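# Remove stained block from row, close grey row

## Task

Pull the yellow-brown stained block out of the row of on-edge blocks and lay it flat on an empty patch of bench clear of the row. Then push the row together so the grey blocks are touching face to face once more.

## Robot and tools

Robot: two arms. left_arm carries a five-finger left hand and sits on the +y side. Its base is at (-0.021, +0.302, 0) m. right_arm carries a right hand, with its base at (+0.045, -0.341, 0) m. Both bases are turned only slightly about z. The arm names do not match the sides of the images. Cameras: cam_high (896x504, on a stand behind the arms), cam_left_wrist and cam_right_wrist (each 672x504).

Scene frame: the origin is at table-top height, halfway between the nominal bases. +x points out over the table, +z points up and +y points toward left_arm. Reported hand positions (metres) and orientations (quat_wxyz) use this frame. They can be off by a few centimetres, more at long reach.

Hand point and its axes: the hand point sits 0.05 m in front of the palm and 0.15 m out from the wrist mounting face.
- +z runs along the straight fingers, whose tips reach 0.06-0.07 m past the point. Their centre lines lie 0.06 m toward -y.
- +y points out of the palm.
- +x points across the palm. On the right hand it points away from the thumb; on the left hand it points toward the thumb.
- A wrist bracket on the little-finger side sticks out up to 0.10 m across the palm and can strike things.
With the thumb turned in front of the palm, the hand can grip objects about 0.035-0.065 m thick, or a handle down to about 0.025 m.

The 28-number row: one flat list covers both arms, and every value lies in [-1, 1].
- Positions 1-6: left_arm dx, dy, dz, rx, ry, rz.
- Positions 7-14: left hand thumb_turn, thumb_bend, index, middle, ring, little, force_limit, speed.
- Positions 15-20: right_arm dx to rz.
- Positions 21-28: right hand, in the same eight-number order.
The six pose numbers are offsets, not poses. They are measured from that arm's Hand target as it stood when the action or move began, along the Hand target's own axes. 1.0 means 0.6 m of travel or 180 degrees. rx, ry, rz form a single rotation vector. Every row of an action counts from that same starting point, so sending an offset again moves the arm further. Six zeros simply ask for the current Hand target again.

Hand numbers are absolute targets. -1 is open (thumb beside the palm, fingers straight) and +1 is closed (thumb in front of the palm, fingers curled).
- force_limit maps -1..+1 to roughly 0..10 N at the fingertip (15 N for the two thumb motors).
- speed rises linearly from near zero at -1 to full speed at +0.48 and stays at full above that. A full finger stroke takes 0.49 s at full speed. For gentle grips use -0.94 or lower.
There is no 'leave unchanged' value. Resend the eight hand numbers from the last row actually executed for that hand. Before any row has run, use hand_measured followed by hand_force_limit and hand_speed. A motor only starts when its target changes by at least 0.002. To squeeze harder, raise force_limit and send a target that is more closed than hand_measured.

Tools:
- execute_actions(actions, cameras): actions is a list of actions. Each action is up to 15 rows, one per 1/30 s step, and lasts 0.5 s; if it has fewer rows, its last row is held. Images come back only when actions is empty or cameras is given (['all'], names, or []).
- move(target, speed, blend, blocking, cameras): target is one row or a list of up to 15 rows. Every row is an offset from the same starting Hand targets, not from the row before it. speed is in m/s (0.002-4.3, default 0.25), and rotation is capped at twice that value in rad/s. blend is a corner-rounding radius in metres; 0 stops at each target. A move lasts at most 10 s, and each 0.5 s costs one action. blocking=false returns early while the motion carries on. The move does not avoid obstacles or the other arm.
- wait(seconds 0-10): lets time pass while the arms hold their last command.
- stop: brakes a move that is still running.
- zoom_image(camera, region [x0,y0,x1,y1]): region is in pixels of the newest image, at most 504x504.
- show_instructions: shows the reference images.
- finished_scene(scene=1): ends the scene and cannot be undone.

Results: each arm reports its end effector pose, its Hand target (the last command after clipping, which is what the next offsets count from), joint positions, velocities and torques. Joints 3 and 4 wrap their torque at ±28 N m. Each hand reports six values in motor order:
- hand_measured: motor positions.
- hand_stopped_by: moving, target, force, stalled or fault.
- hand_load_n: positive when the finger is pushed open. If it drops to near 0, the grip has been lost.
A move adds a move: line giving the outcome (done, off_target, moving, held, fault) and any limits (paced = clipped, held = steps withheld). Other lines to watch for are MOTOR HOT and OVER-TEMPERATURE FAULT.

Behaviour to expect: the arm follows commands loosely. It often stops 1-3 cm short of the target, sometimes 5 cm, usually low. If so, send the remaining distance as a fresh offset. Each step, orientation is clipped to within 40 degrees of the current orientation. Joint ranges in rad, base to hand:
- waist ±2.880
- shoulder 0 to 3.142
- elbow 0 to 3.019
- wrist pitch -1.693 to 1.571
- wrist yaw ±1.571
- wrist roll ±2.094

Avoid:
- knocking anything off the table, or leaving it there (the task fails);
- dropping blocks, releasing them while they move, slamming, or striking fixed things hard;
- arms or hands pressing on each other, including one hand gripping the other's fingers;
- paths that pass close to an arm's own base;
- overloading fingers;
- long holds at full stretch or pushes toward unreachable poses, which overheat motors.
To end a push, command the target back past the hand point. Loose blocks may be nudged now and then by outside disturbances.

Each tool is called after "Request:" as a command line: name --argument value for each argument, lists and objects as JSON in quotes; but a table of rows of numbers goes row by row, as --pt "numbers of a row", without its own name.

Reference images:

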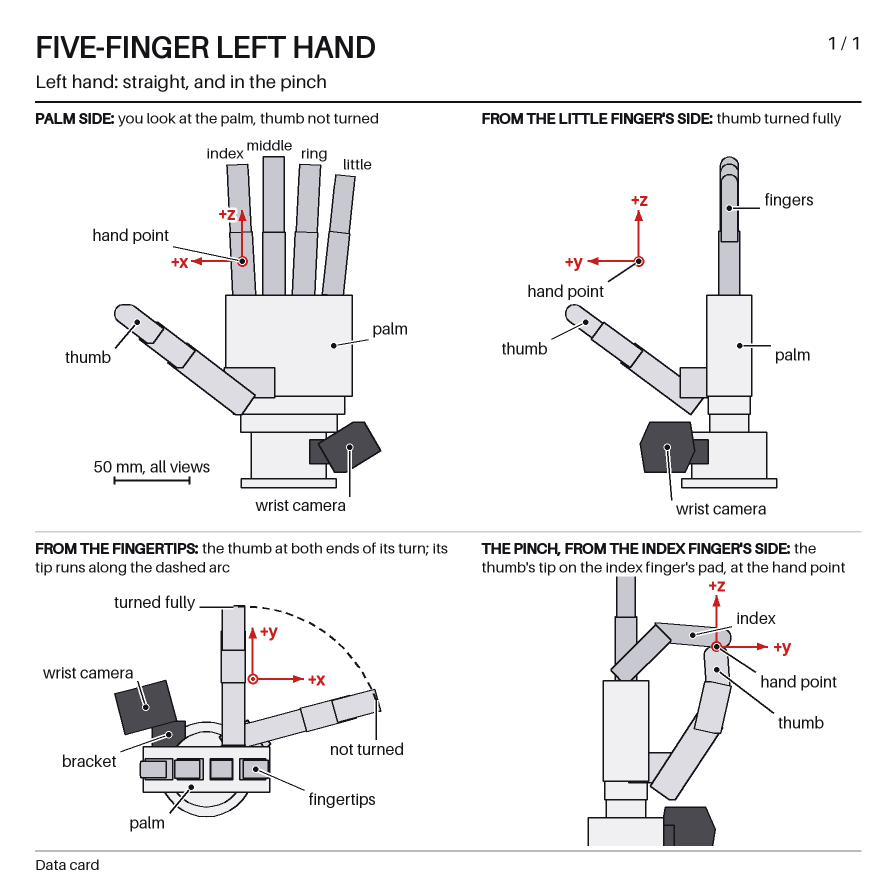

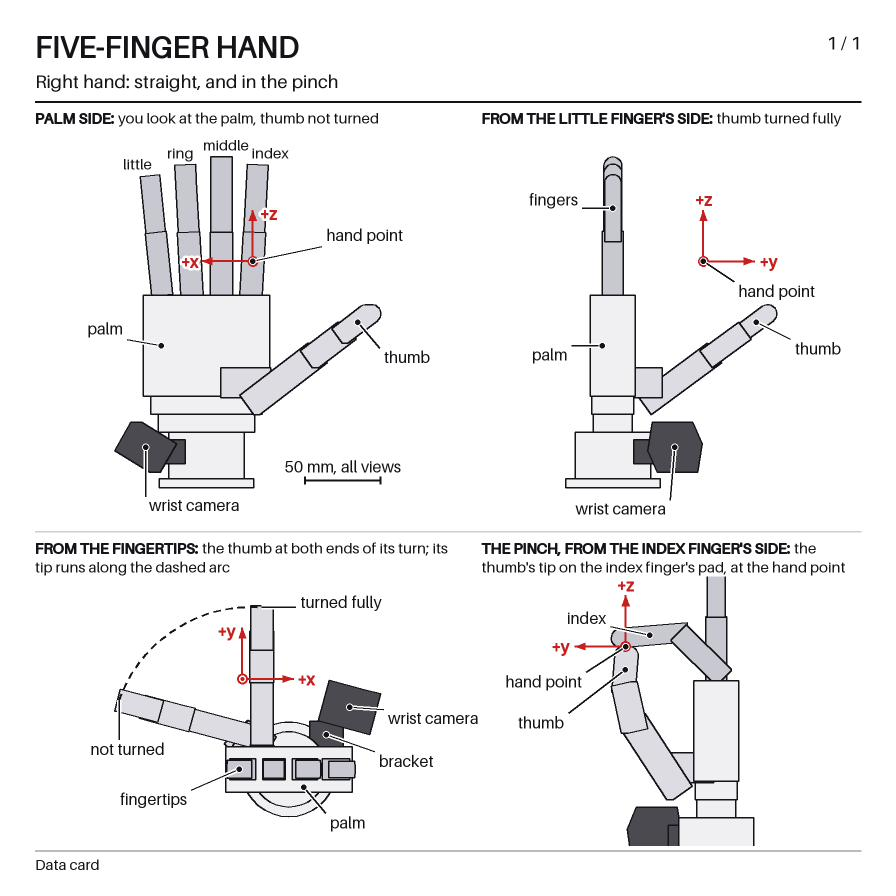

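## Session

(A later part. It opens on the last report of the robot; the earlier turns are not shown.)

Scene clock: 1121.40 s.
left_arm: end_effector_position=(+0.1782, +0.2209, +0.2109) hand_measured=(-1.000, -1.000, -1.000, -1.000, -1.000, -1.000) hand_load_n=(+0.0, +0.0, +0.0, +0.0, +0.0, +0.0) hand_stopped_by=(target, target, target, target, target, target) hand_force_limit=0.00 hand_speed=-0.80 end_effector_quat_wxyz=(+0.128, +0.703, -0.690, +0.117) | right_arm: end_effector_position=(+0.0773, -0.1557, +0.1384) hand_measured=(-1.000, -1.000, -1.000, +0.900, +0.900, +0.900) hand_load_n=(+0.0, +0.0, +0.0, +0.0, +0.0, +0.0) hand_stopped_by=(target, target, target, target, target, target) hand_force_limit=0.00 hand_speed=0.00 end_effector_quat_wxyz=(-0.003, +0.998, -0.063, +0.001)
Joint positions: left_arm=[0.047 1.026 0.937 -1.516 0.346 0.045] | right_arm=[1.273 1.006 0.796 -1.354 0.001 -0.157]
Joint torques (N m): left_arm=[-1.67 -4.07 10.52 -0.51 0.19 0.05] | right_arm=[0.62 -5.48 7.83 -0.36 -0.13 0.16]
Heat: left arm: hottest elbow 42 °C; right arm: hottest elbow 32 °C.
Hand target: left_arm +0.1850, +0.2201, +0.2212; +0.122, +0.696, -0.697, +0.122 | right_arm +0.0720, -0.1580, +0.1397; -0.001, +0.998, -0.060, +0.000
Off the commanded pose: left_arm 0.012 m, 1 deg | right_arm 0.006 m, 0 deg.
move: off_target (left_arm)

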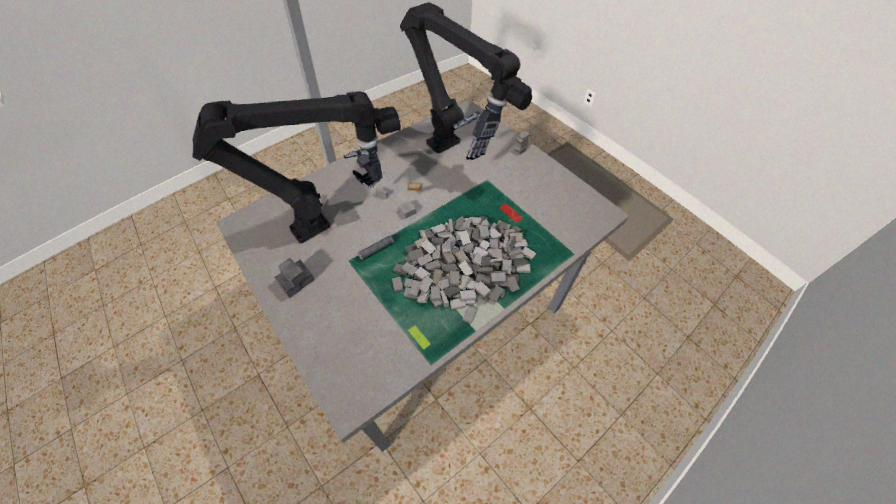

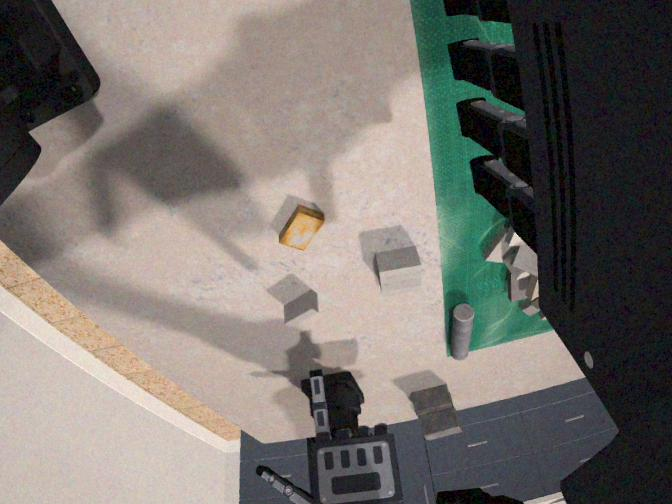

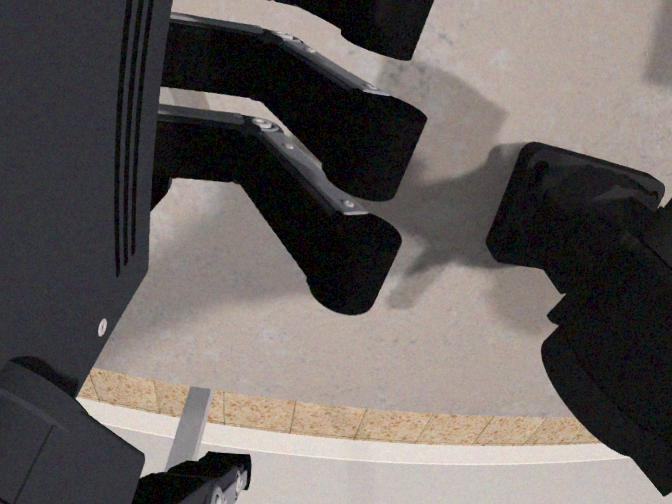

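Request:
zoom_image --camera "cam_high" --region '[366, 178, 426, 222]'

Request:
zoom_image --camera "cam_left_wrist" --region '[250, 260, 350, 340]'

Scaled by 8.400 from the camera's 896x504 image, which has a finer 1280x720 frame.

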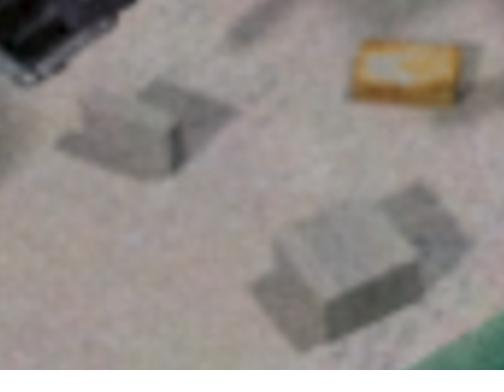

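Scaled by 5.040 from the camera's 672x504 image, which has a finer 960x720 frame.

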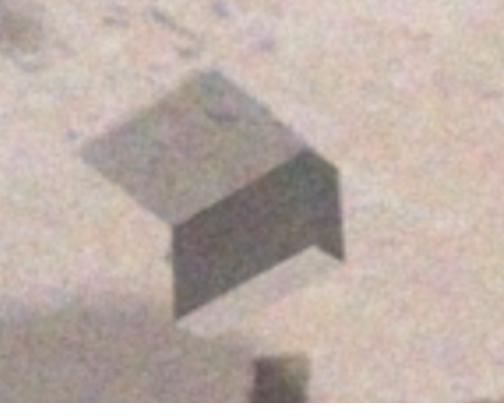

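Request:
execute_actions --actions '[]'

Scene clock: 1150.13 s.
left_arm: end_effector_position=(+0.1782, +0.2209, +0.2109) hand_measured=(-1.000, -1.000, -1.000, -1.000, -1.000, -1.000) hand_load_n=(+0.0, +0.0, +0.0, +0.0, +0.0, +0.0) hand_stopped_by=(target, target, target, target, target, target) hand_force_limit=0.00 hand_speed=-0.80 end_effector_quat_wxyz=(+0.128, +0.703, -0.690, +0.117) | right_arm: end_effector_position=(+0.0773, -0.1558, +0.1385) hand_measured=(-1.000, -1.000, -1.000, +0.900, +0.900, +0.900) hand_load_n=(+0.0, +0.0, +0.0, +0.0, +0.0, +0.0) hand_stopped_by=(target, target, target, target, target, target) hand_force_limit=0.00 hand_speed=0.00 end_effector_quat_wxyz=(-0.003, +0.998, -0.063, +0.001)
Joint positions: left_arm=[0.047 1.026 0.937 -1.516 0.346 0.045] | right_arm=[1.273 1.006 0.796 -1.355 0.001 -0.157]
Joint velocities: within noise
Joint torques (N m): left_arm=[-2.2 -3.6 10.54 -0.43 0.22 0.04] | right_arm=[0.56 -5.48 7.83 -0.34 -0.13 0.16]
Heat: left arm: hottest elbow 42 °C; right arm: hottest elbow 33 °C.
Hand target: left_arm +0.1850, +0.2201, +0.2212; +0.122, +0.696, -0.697, +0.122 | right_arm +0.0720, -0.1581, +0.1397; +0.000, +0.998, -0.060, +0.000
Off the commanded pose: left_arm 0.012 m, 1 deg | right_arm 0.006 m, 0 deg.

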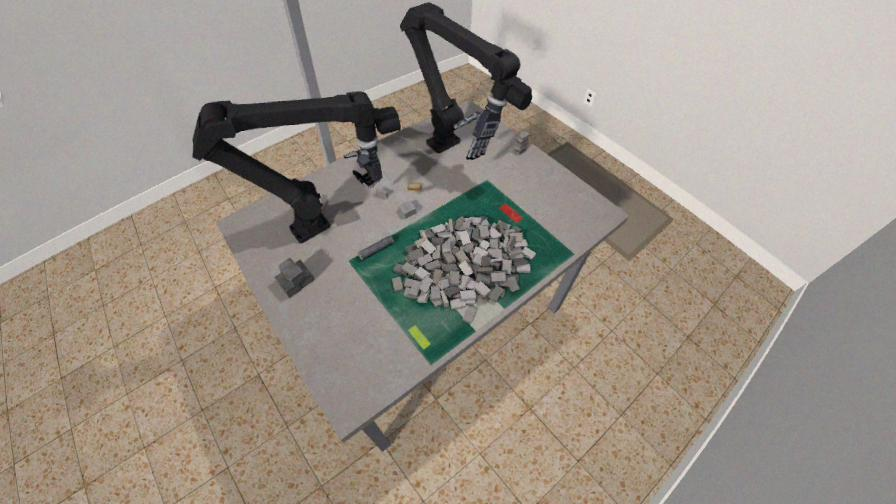

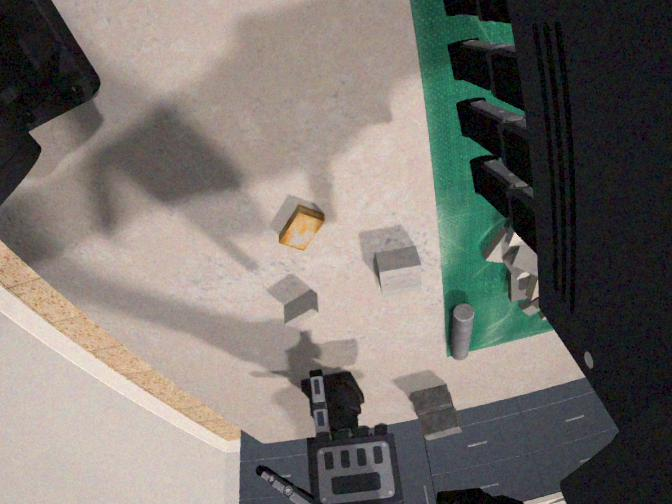

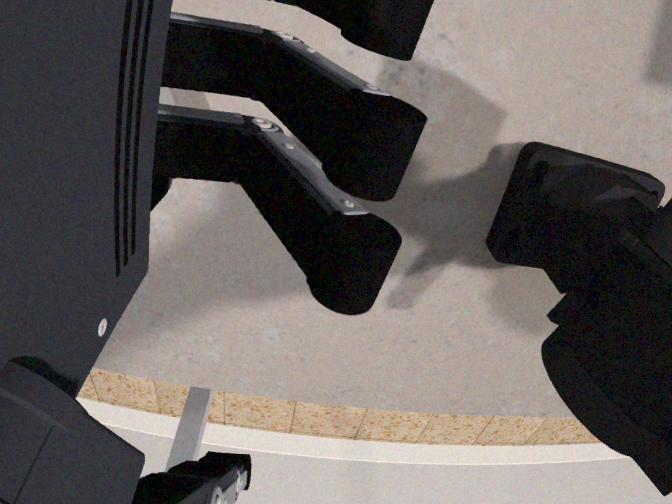

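Request:
zoom_image --camera "cam_left_wrist" --region '[240, 190, 480, 470]'

Request:
zoom_image --camera "cam_high" --region '[340, 150, 450, 230]'

Scaled by 1.800 from the camera's 672x504 image, which has a finer 960x720 frame.

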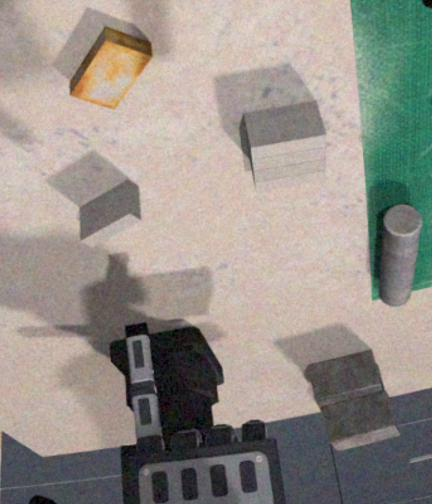

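Scaled by 4.582 from the camera's 896x504 image, which has a finer 1280x720 frame.

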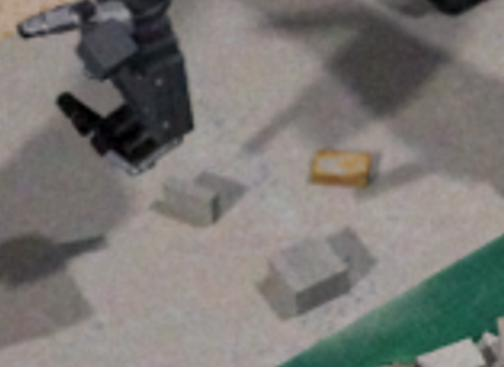

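Request:
zoom_image --camera "cam_left_wrist" --region '[260, 260, 360, 350]'

Scaled by 5.040 from the camera's 672x504 image, which has a finer 960x720 frame.

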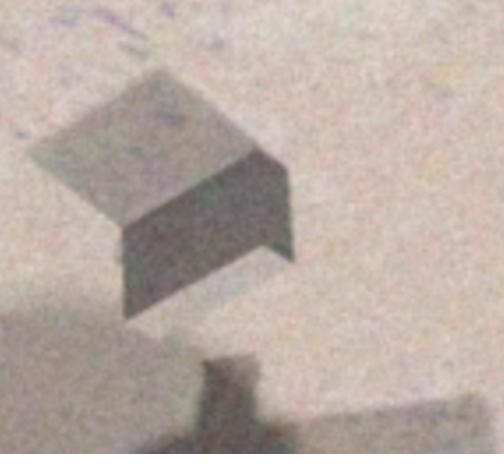

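Request:
zoom_image --camera "cam_left_wrist" --region '[340, 210, 440, 310]'

Request:
zoom_image --camera "cam_high" --region '[365, 175, 435, 225]'

Scaled by 5.040 from the camera's 672x504 image, which has a finer 960x720 frame.

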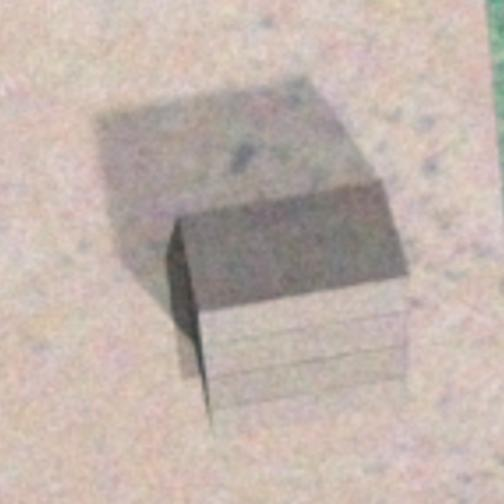

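Scaled by 7.200 from the camera's 896x504 image, which has a finer 1280x720 frame.

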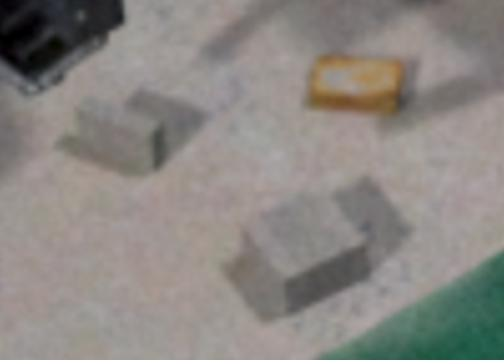

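Request:
zoom_image --camera "cam_left_wrist" --region '[370, 240, 430, 300]'

Scaled by 8.400 from the camera's 672x504 image, which has a finer 960x720 frame.

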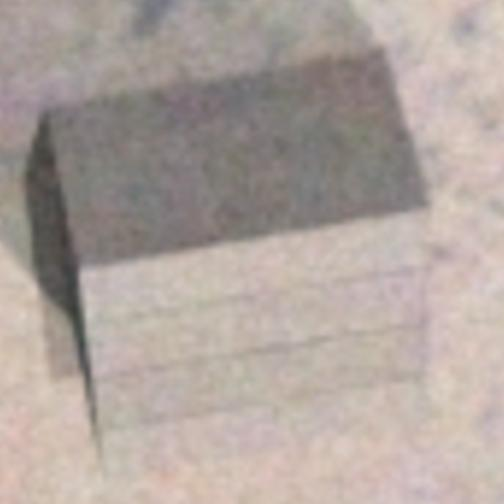

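Request:
move --target '[0,0,0,0,0,0,-1,-1,-1,-1,-1,-1,0,-0.8,-0.0116,0.0014,0,0.0556,0,0,-1,-1,-1,-1,0.9,0.9,0,0]' --speed 0.1 --cameras '["all"]'

Scene clock: 1247.77 s.
left_arm: end_effector_position=(+0.1782, +0.2209, +0.2109) hand_measured=(-1.000, -1.000, -1.000, -1.000, -1.000, -1.000) hand_load_n=(+0.0, +0.0, +0.0, +0.0, +0.0, +0.0) hand_stopped_by=(target, target, target, target, target, target) hand_force_limit=0.00 hand_speed=-0.80 end_effector_quat_wxyz=(+0.128, +0.703, -0.690, +0.117) | right_arm: end_effector_position=(+0.0684, -0.1622, +0.1393) hand_measured=(-1.000, -1.000, -1.000, -1.000, +0.900, +0.900) hand_load_n=(+0.0, +0.0, +0.0, +0.0, +0.0, +0.0) hand_stopped_by=(target, target, target, target, target, target) hand_force_limit=0.00 hand_speed=0.00 end_effector_quat_wxyz=(-0.078, +0.995, -0.063, +0.005)
Joint positions: left_arm=[0.047 1.026 0.937 -1.516 0.346 0.045] | right_arm=[1.282 0.847 0.727 -1.297 -0.022 -0.146]
Joint torques (N m): left_arm=[-1.73 -3.37 10.5 -0.58 0.2 0.1] | right_arm=[0.73 -3.66 8.35 1.17 -0.2 0.19]
Heat: left arm: hottest elbow 43 °C; right arm: hottest elbow 33 °C.
Hand target: left_arm +0.1850, +0.2201, +0.2212; +0.122, +0.696, -0.697, +0.122 | right_arm +0.0649, -0.1580, +0.1397; -0.088, +0.994, -0.060, +0.005
Off the commanded pose: left_arm 0.012 m, 1 deg | right_arm 0.005 m, 1 deg.
move: off_target (left_arm)

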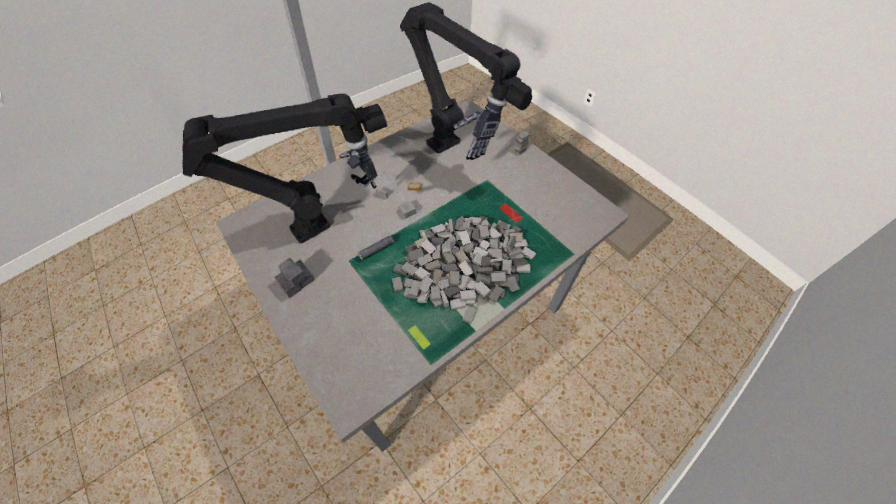

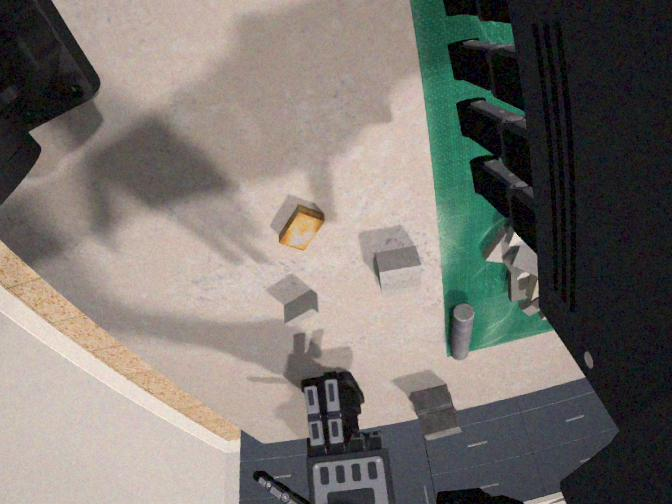

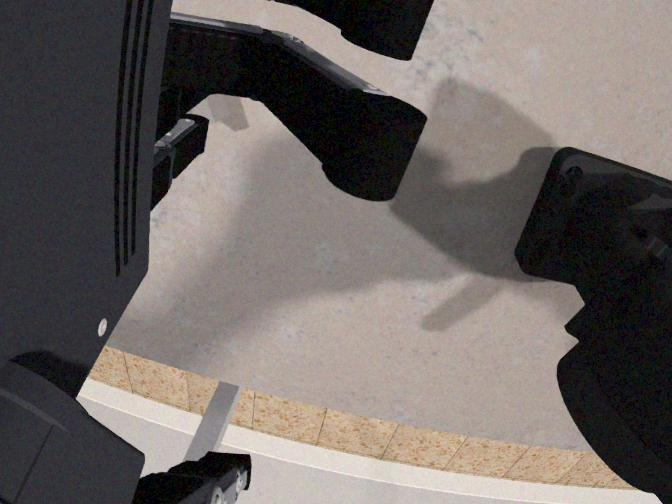

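Request:
move --target '[0,0,0,0,0,0,-1,-1,-1,-1,-1,-1,0,-0.8,0,0.01447,0.08207,0,0,0,-1,-1,-1,-1,0.9,0.9,0,0]' --speed 0.1 --cameras '["cam_left_wrist", "cam_high"]'

Request:
zoom_image --camera "cam_left_wrist" --region '[260, 270, 360, 370]'

Request:
zoom_image --camera "cam_high" --region '[350, 165, 420, 215]'

Scene clock: 1262.37 s.
left_arm: end_effector_position=(+0.1782, +0.2209, +0.2109) hand_measured=(-1.000, -1.000, -1.000, -1.000, -1.000, -1.000) hand_load_n=(+0.0, +0.0, +0.0, +0.0, +0.0, +0.0) hand_stopped_by=(target, target, target, target, target, target) hand_force_limit=0.00 hand_speed=-0.80 end_effector_quat_wxyz=(+0.128, +0.703, -0.690, +0.117) | right_arm: end_effector_position=(+0.0684, -0.1619, +0.0917) hand_measured=(-1.000, -1.000, -1.000, -1.000, +0.900, +0.900) hand_load_n=(+0.0, +0.0, +0.0, +0.0, +0.0, +0.0) hand_stopped_by=(target, target, target, target, target, target) hand_force_limit=0.00 hand_speed=0.00 end_effector_quat_wxyz=(-0.086, +0.994, -0.063, +0.007)
Joint positions: left_arm=[0.047 1.026 0.937 -1.516 0.346 0.045] | right_arm=[1.282 0.863 0.609 -1.146 -0.022 -0.146]
Joint torques (N m): left_arm=[-2.08 -3.66 10.47 -0.55 0.22 0.06] | right_arm=[0.67 -2.37 8.12 1.1 -0.17 0.16]
Heat: left arm: hottest elbow 43 °C; right arm: hottest elbow 32 °C.
Hand target: left_arm +0.1850, +0.2201, +0.2212; +0.122, +0.696, -0.697, +0.122 | right_arm +0.0649, -0.1579, +0.0898; -0.088, +0.994, -0.060, +0.005
Off the commanded pose: left_arm 0.012 m, 1 deg | right_arm 0.006 m, 0 deg.
move: off_target (left_arm)
Images, in order (width x height): cam_high 896x504, cam_left_wrist 672x504.

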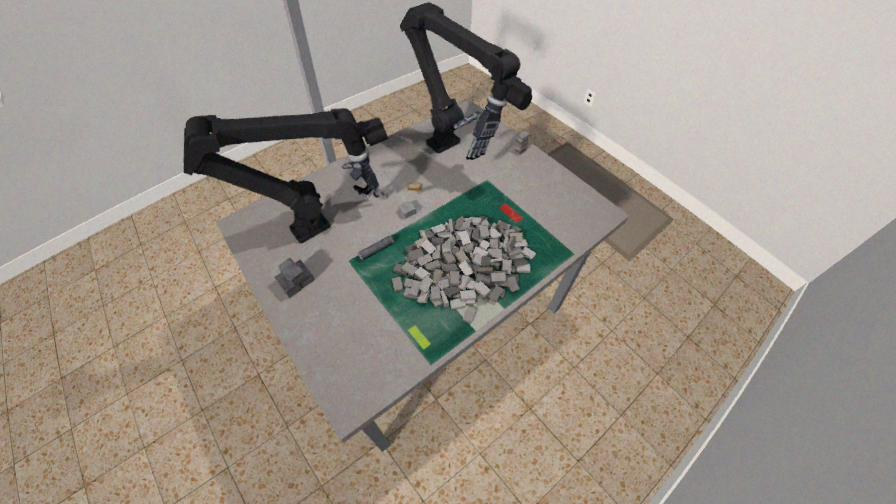

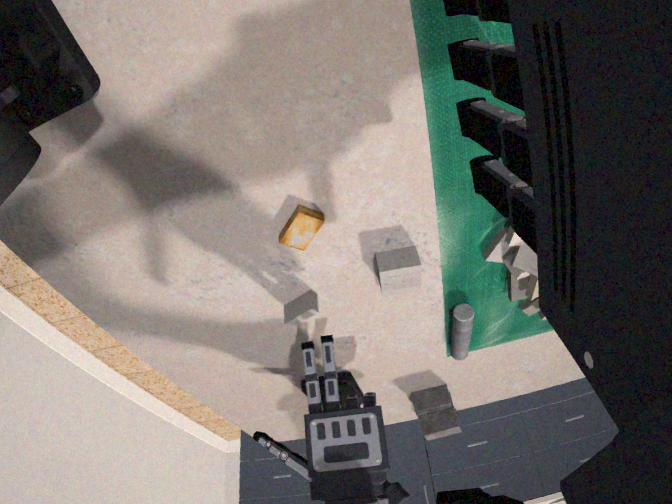

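Scaled by 5.040 from the camera's 672x504 image, which has a finer 960x720 frame.

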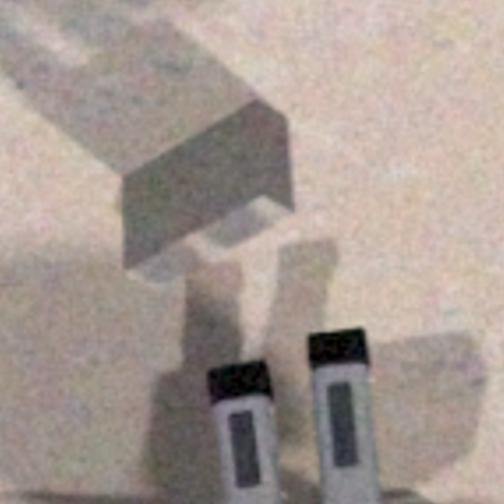

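Scaled by 7.200 from the camera's 896x504 image, which has a finer 1280x720 frame.

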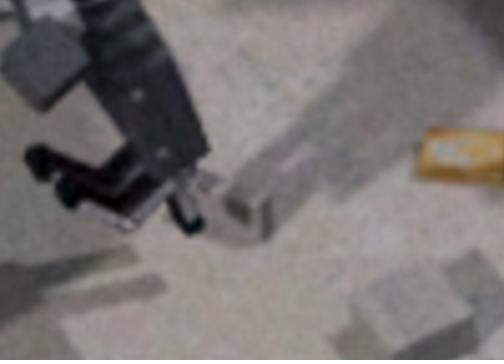

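Request:
move --target '[0,0,0,0,0,0,-1,-1,-1,-1,-1,-1,0,-0.8,-0.0182,0.0091,0.039,0,0,0,-1,-1,-1,-1,0.9,0.9,0,0]' --speed 0.06 --cameras '["cam_left_wrist", "cam_high"]'

Request:
zoom_image --camera "cam_left_wrist" --region '[260, 270, 360, 370]'

Request:
zoom_image --camera "cam_high" --region '[350, 165, 420, 215]'

Scene clock: 1314.20 s.
left_arm: end_effector_position=(+0.1782, +0.2209, +0.2109) hand_measured=(-1.000, -1.000, -1.000, -1.000, -1.000, -1.000) hand_load_n=(+0.0, +0.0, +0.0, +0.0, +0.0, +0.0) hand_stopped_by=(target, target, target, target, target, target) hand_force_limit=0.00 hand_speed=-0.80 end_effector_quat_wxyz=(+0.128, +0.703, -0.690, +0.117) | right_arm: end_effector_position=(+0.0569, -0.1611, +0.0680) hand_measured=(-1.000, -1.000, -1.000, -1.000, +0.900, +0.900) hand_load_n=(+0.0, -0.5, +0.0, +0.0, +0.0, +0.0) hand_stopped_by=(target, target, target, target, target, target) hand_force_limit=0.00 hand_speed=0.00 end_effector_quat_wxyz=(-0.086, +0.994, -0.062, +0.005)
Joint positions: left_arm=[0.047 1.026 0.937 -1.516 0.346 0.045] | right_arm=[1.333 0.88 0.552 -1.07 -0.017 -0.096]
Joint torques (N m): left_arm=[-2.08 -3.72 10.54 -0.43 0.22 0.07] | right_arm=[0.73 -2.26 7.95 1.16 -0.01 0.17]
Heat: left arm: hottest elbow 43 °C; right arm: hottest elbow 31 °C.
Hand target: left_arm +0.1850, +0.2201, +0.2212; +0.122, +0.696, -0.697, +0.122 | right_arm +0.0539, -0.1579, +0.0658; -0.088, +0.994, -0.060, +0.005
Off the commanded pose: left_arm 0.012 m, 1 deg | right_arm 0.005 m, 0 deg.
move: off_target (left_arm)
Images, in order (width x height): cam_high 896x504, cam_left_wrist 672x504.

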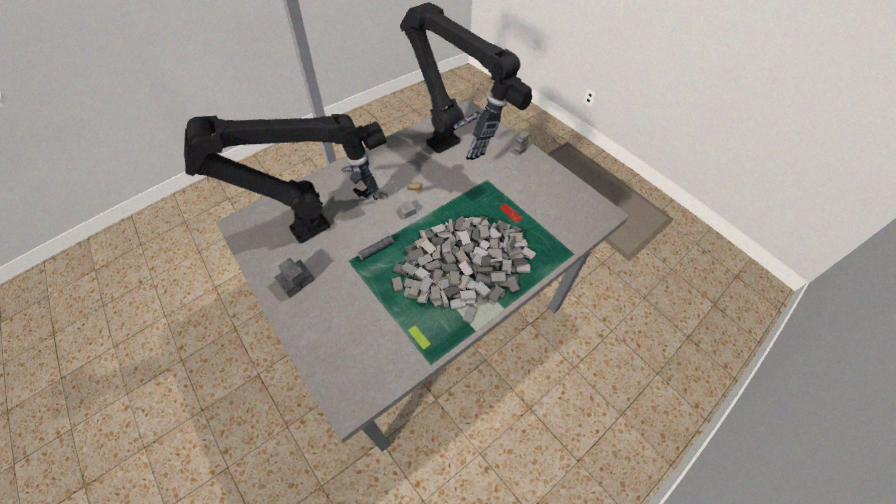

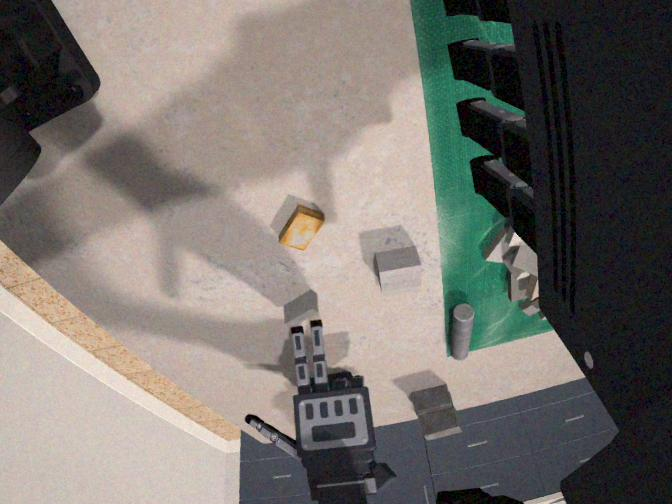

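Scaled by 5.040 from the camera's 672x504 image, which has a finer 960x720 frame.

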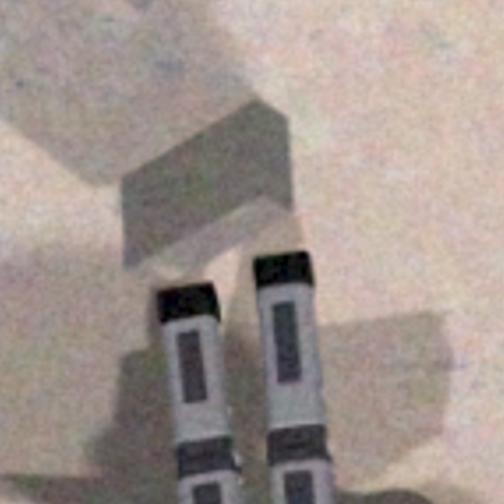

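Scaled by 7.200 from the camera's 896x504 image, which has a finer 1280x720 frame.

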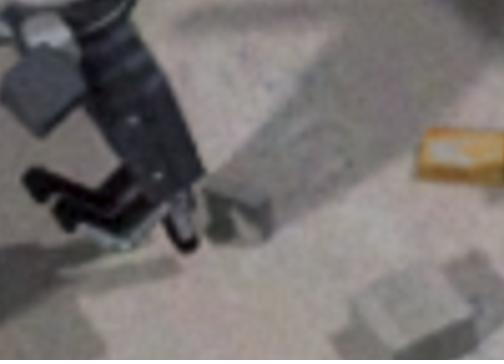

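Request:
move --pt "0 0 0 0 0 0 -1 -1 -1 -1 -1 -1 0 -0.8 -0.00497 0.00175 0.00646 0 0 0 -1 -1 -1 -1 0.9 0.9 0 0" --pt "0 0 0 0 0 0 -1 -1 -1 -1 -1 -1 0 -0.8 -0.00857 -0.02758 0.01163 0 0 0 -1 -1 -1 -1 0.9 0.9 0 0" --speed 0.03 --blend '[0.003,0]' --cameras '["cam_left_wrist", "cam_high"]'

Request:
zoom_image --camera "cam_left_wrist" --region '[260, 270, 360, 370]'

Request:
zoom_image --camera "cam_high" --region '[350, 165, 420, 215]'

Scene clock: 1337.13 s.
left_arm: end_effector_position=(+0.1782, +0.2209, +0.2109) hand_measured=(-1.000, -1.000, -1.000, -1.000, -1.000, -1.000) hand_load_n=(+0.0, +0.0, +0.0, +0.0, +0.0, +0.0) hand_stopped_by=(target, target, target, target, target, target) hand_force_limit=0.00 hand_speed=-0.80 end_effector_quat_wxyz=(+0.128, +0.703, -0.690, +0.117) | right_arm: end_effector_position=(+0.0521, -0.1555, +0.0557) hand_measured=(-1.000, -1.000, -1.000, -1.000, +0.900, +0.900) hand_load_n=(+0.0, +0.0, +0.0, -0.5, +0.0, +0.0) hand_stopped_by=(target, target, target, target, target, target) hand_force_limit=0.00 hand_speed=0.00 end_effector_quat_wxyz=(-0.074, +0.995, -0.062, +0.003)
Joint positions: left_arm=[0.047 1.026 0.937 -1.516 0.346 0.045] | right_arm=[1.361 0.941 0.546 -1.03 -0.012 -0.068]
Joint torques (N m): left_arm=[-1.96 -4.01 10.62 -0.54 0.2 0.05] | right_arm=[0.67 -2.55 10 1.2 -0.01 0.22]
Heat: left arm: hottest elbow 43 °C; right arm: hottest elbow 31 °C.
Hand target: left_arm +0.1850, +0.2201, +0.2212; +0.122, +0.696, -0.697, +0.122 | right_arm +0.0510, -0.1400, +0.0617; -0.088, +0.994, -0.060, +0.005
Off the commanded pose: left_arm 0.012 m, 1 deg | right_arm 0.017 m, 2 deg.
move: off_target (left_arm, right_arm); blend cut to 0.0026 m at target 1
Images, in order (width x height): cam_high 896x504, cam_left_wrist 672x504.

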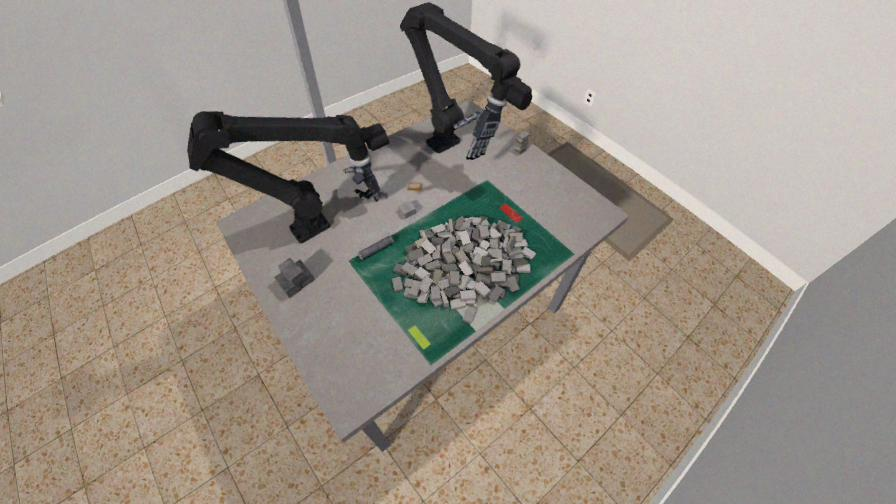

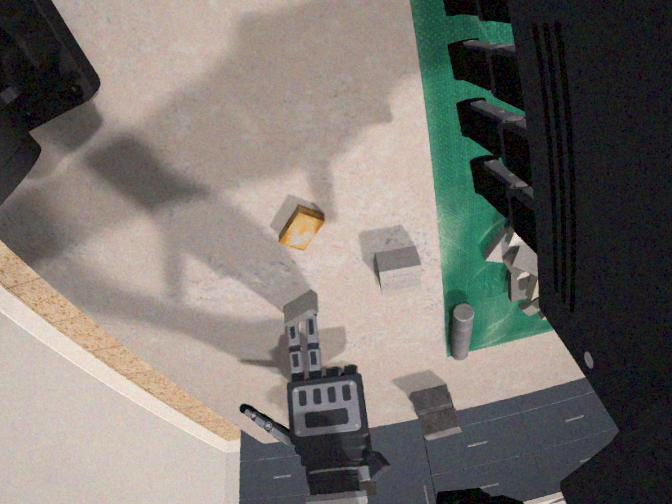

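Scaled by 5.040 from the camera's 672x504 image, which has a finer 960x720 frame.

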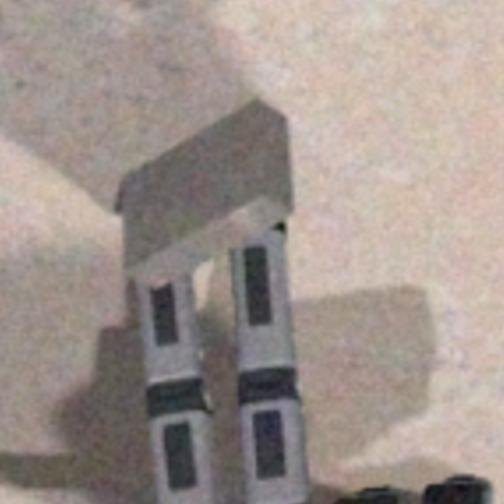

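Scaled by 7.200 from the camera's 896x504 image, which has a finer 1280x720 frame.

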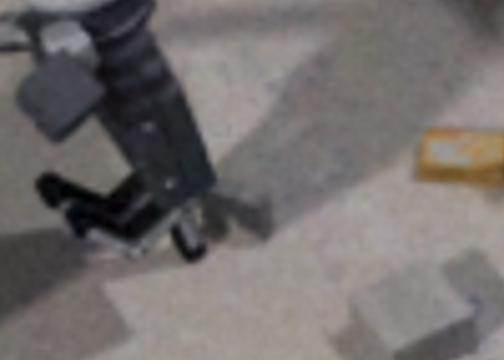

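Request:
move --target '[0,0,0,0,0,0,-1,-1,-1,-1,-1,-1,0,-0.8,0,-0.00231,-0.01313,0,0,0,-1,-1,-1,-1,0.9,0.9,0,0]' --speed 0.03 --cameras '["cam_left_wrist", "cam_high"]'

Request:
zoom_image --camera "cam_left_wrist" --region '[260, 270, 360, 370]'

Scene clock: 1348.03 s.
left_arm: end_effector_position=(+0.1782, +0.2209, +0.2109) hand_measured=(-1.000, -1.000, -1.000, -1.000, -1.000, -1.000) hand_load_n=(+0.0, +0.0, +0.0, +0.0, +0.0, +0.0) hand_stopped_by=(target, target, target, target, target, target) hand_force_limit=0.00 hand_speed=-0.80 end_effector_quat_wxyz=(+0.128, +0.703, -0.690, +0.117) | right_arm: end_effector_position=(+0.0521, -0.1552, +0.0561) hand_measured=(-1.000, -1.000, -1.000, -1.000, +0.900, +0.900) hand_load_n=(+0.0, +0.0, +0.0, -0.5, +0.5, +0.0) hand_stopped_by=(target, target, target, target, target, target) hand_force_limit=0.00 hand_speed=0.00 end_effector_quat_wxyz=(-0.074, +0.995, -0.063, +0.003)
Joint positions: left_arm=[0.047 1.026 0.937 -1.516 0.346 0.045] | right_arm=[1.361 0.941 0.547 -1.03 -0.012 -0.067]
Joint torques (N m): left_arm=[-1.9 -3.6 10.54 -0.47 0.22 0.07] | right_arm=[0.67 -3.31 11.17 0.1 -0.01 0.19]
Heat: left arm: hottest elbow 43 °C; right arm: hottest elbow 31 °C.
Hand target: left_arm +0.1850, +0.2201, +0.2212; +0.122, +0.696, -0.697, +0.122 | right_arm +0.0510, -0.1399, +0.0698; -0.088, +0.994, -0.060, +0.005
Off the commanded pose: left_arm 0.012 m, 1 deg | right_arm 0.020 m, 2 deg.
move: off_target (left_arm, right_arm)
Images, in order (width x height): cam_high 896x504, cam_left_wrist 672x504.

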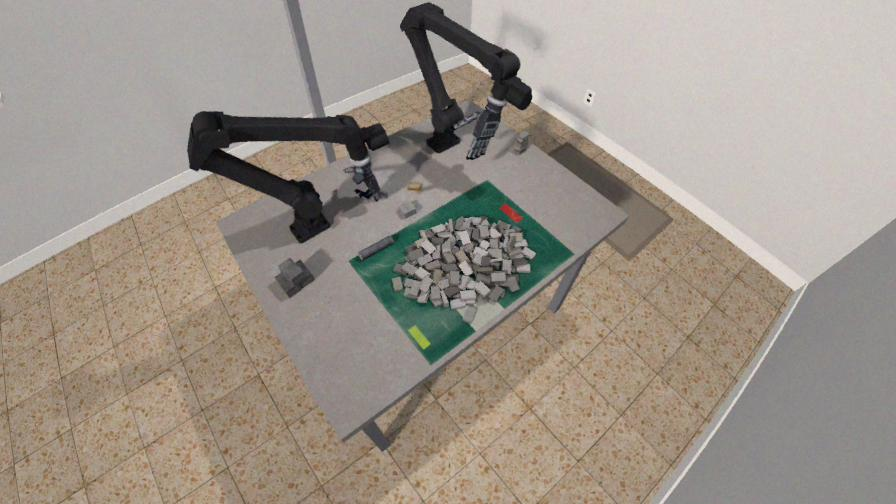

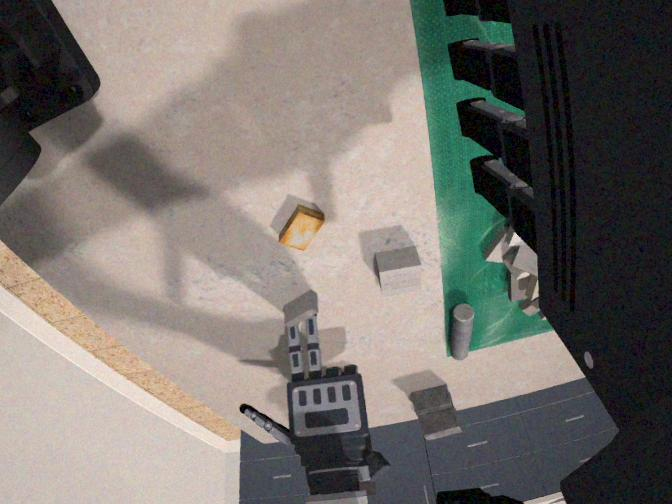

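Scaled by 5.040 from the camera's 672x504 image, which has a finer 960x720 frame.

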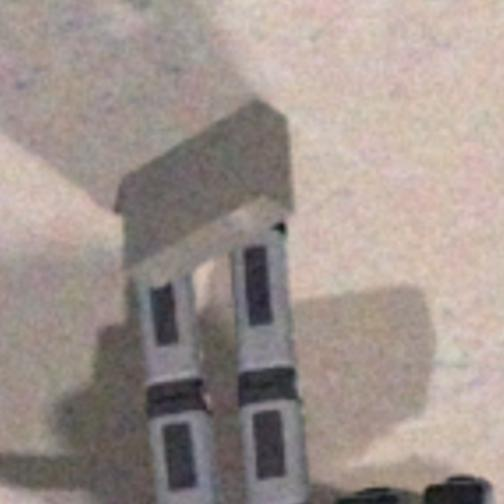

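Request:
move --target '[0,0,0,0,0,0,-1,-1,-1,-1,-1,-1,0,-0.8,0,-0.00231,-0.01313,0,0,0,-1,-1,-1,-1,0.9,0.9,0,0]' --speed 0.02 --cameras '["cam_left_wrist", "cam_high"]'

Request:
zoom_image --camera "cam_left_wrist" --region '[260, 270, 360, 370]'

Scene clock: 1351.83 s.
left_arm: end_effector_position=(+0.1782, +0.2209, +0.2109) hand_measured=(-1.000, -1.000, -1.000, -1.000, -1.000, -1.000) hand_load_n=(+0.0, +0.0, +0.0, +0.0, +0.0, +0.0) hand_stopped_by=(target, target, target, target, target, target) hand_force_limit=0.00 hand_speed=-0.80 end_effector_quat_wxyz=(+0.128, +0.703, -0.690, +0.117) | right_arm: end_effector_position=(+0.0519, -0.1554, +0.0619) hand_measured=(-1.000, -1.000, -1.000, -1.000, +0.900, +0.900) hand_load_n=(+0.0, +0.0, +0.0, +0.0, +0.0, +0.0) hand_stopped_by=(target, target, target, target, target, target) hand_force_limit=0.00 hand_speed=0.00 end_effector_quat_wxyz=(-0.069, +0.996, -0.063, +0.003)
Joint positions: left_arm=[0.047 1.026 0.937 -1.516 0.346 0.045] | right_arm=[1.362 0.941 0.563 -1.055 -0.012 -0.067]
Joint torques (N m): left_arm=[-2.14 -3.55 10.59 -0.46 0.22 0.05] | right_arm=[0.67 -4.19 11.3 0.06 -0.02 0.17]
Heat: left arm: hottest elbow 43 °C; right arm: hottest elbow 32 °C.
Hand target: left_arm +0.1850, +0.2201, +0.2212; +0.122, +0.696, -0.697, +0.122 | right_arm +0.0509, -0.1399, +0.0779; -0.088, +0.994, -0.060, +0.005
Off the commanded pose: left_arm 0.012 m, 1 deg | right_arm 0.022 m, 2 deg.
move: off_target (left_arm, right_arm)
Images, in order (width x height): cam_high 896x504, cam_left_wrist 672x504.

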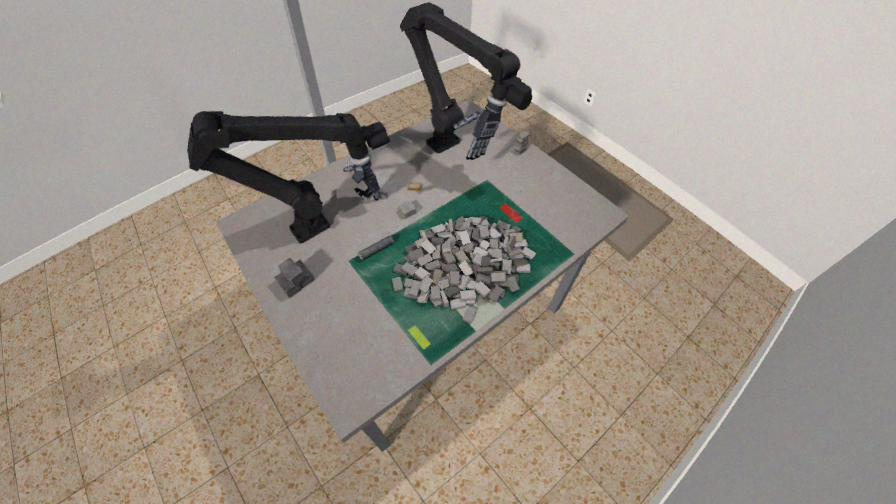

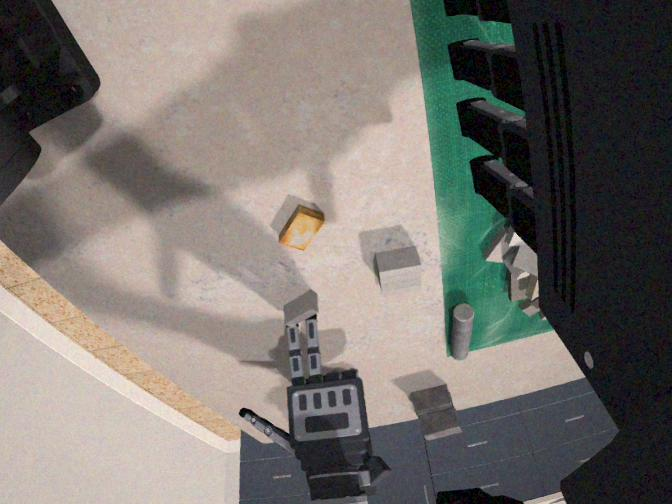

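Scaled by 5.040 from the camera's 672x504 image, which has a finer 960x720 frame.

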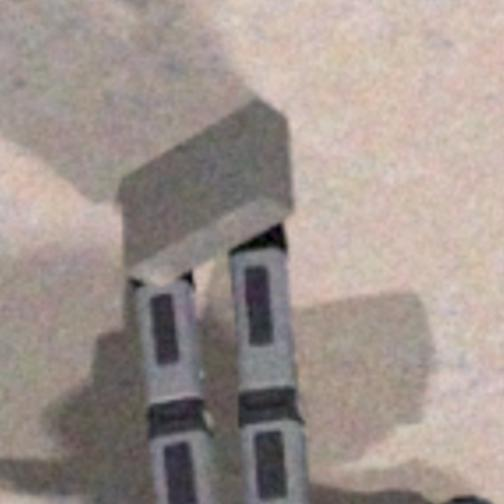

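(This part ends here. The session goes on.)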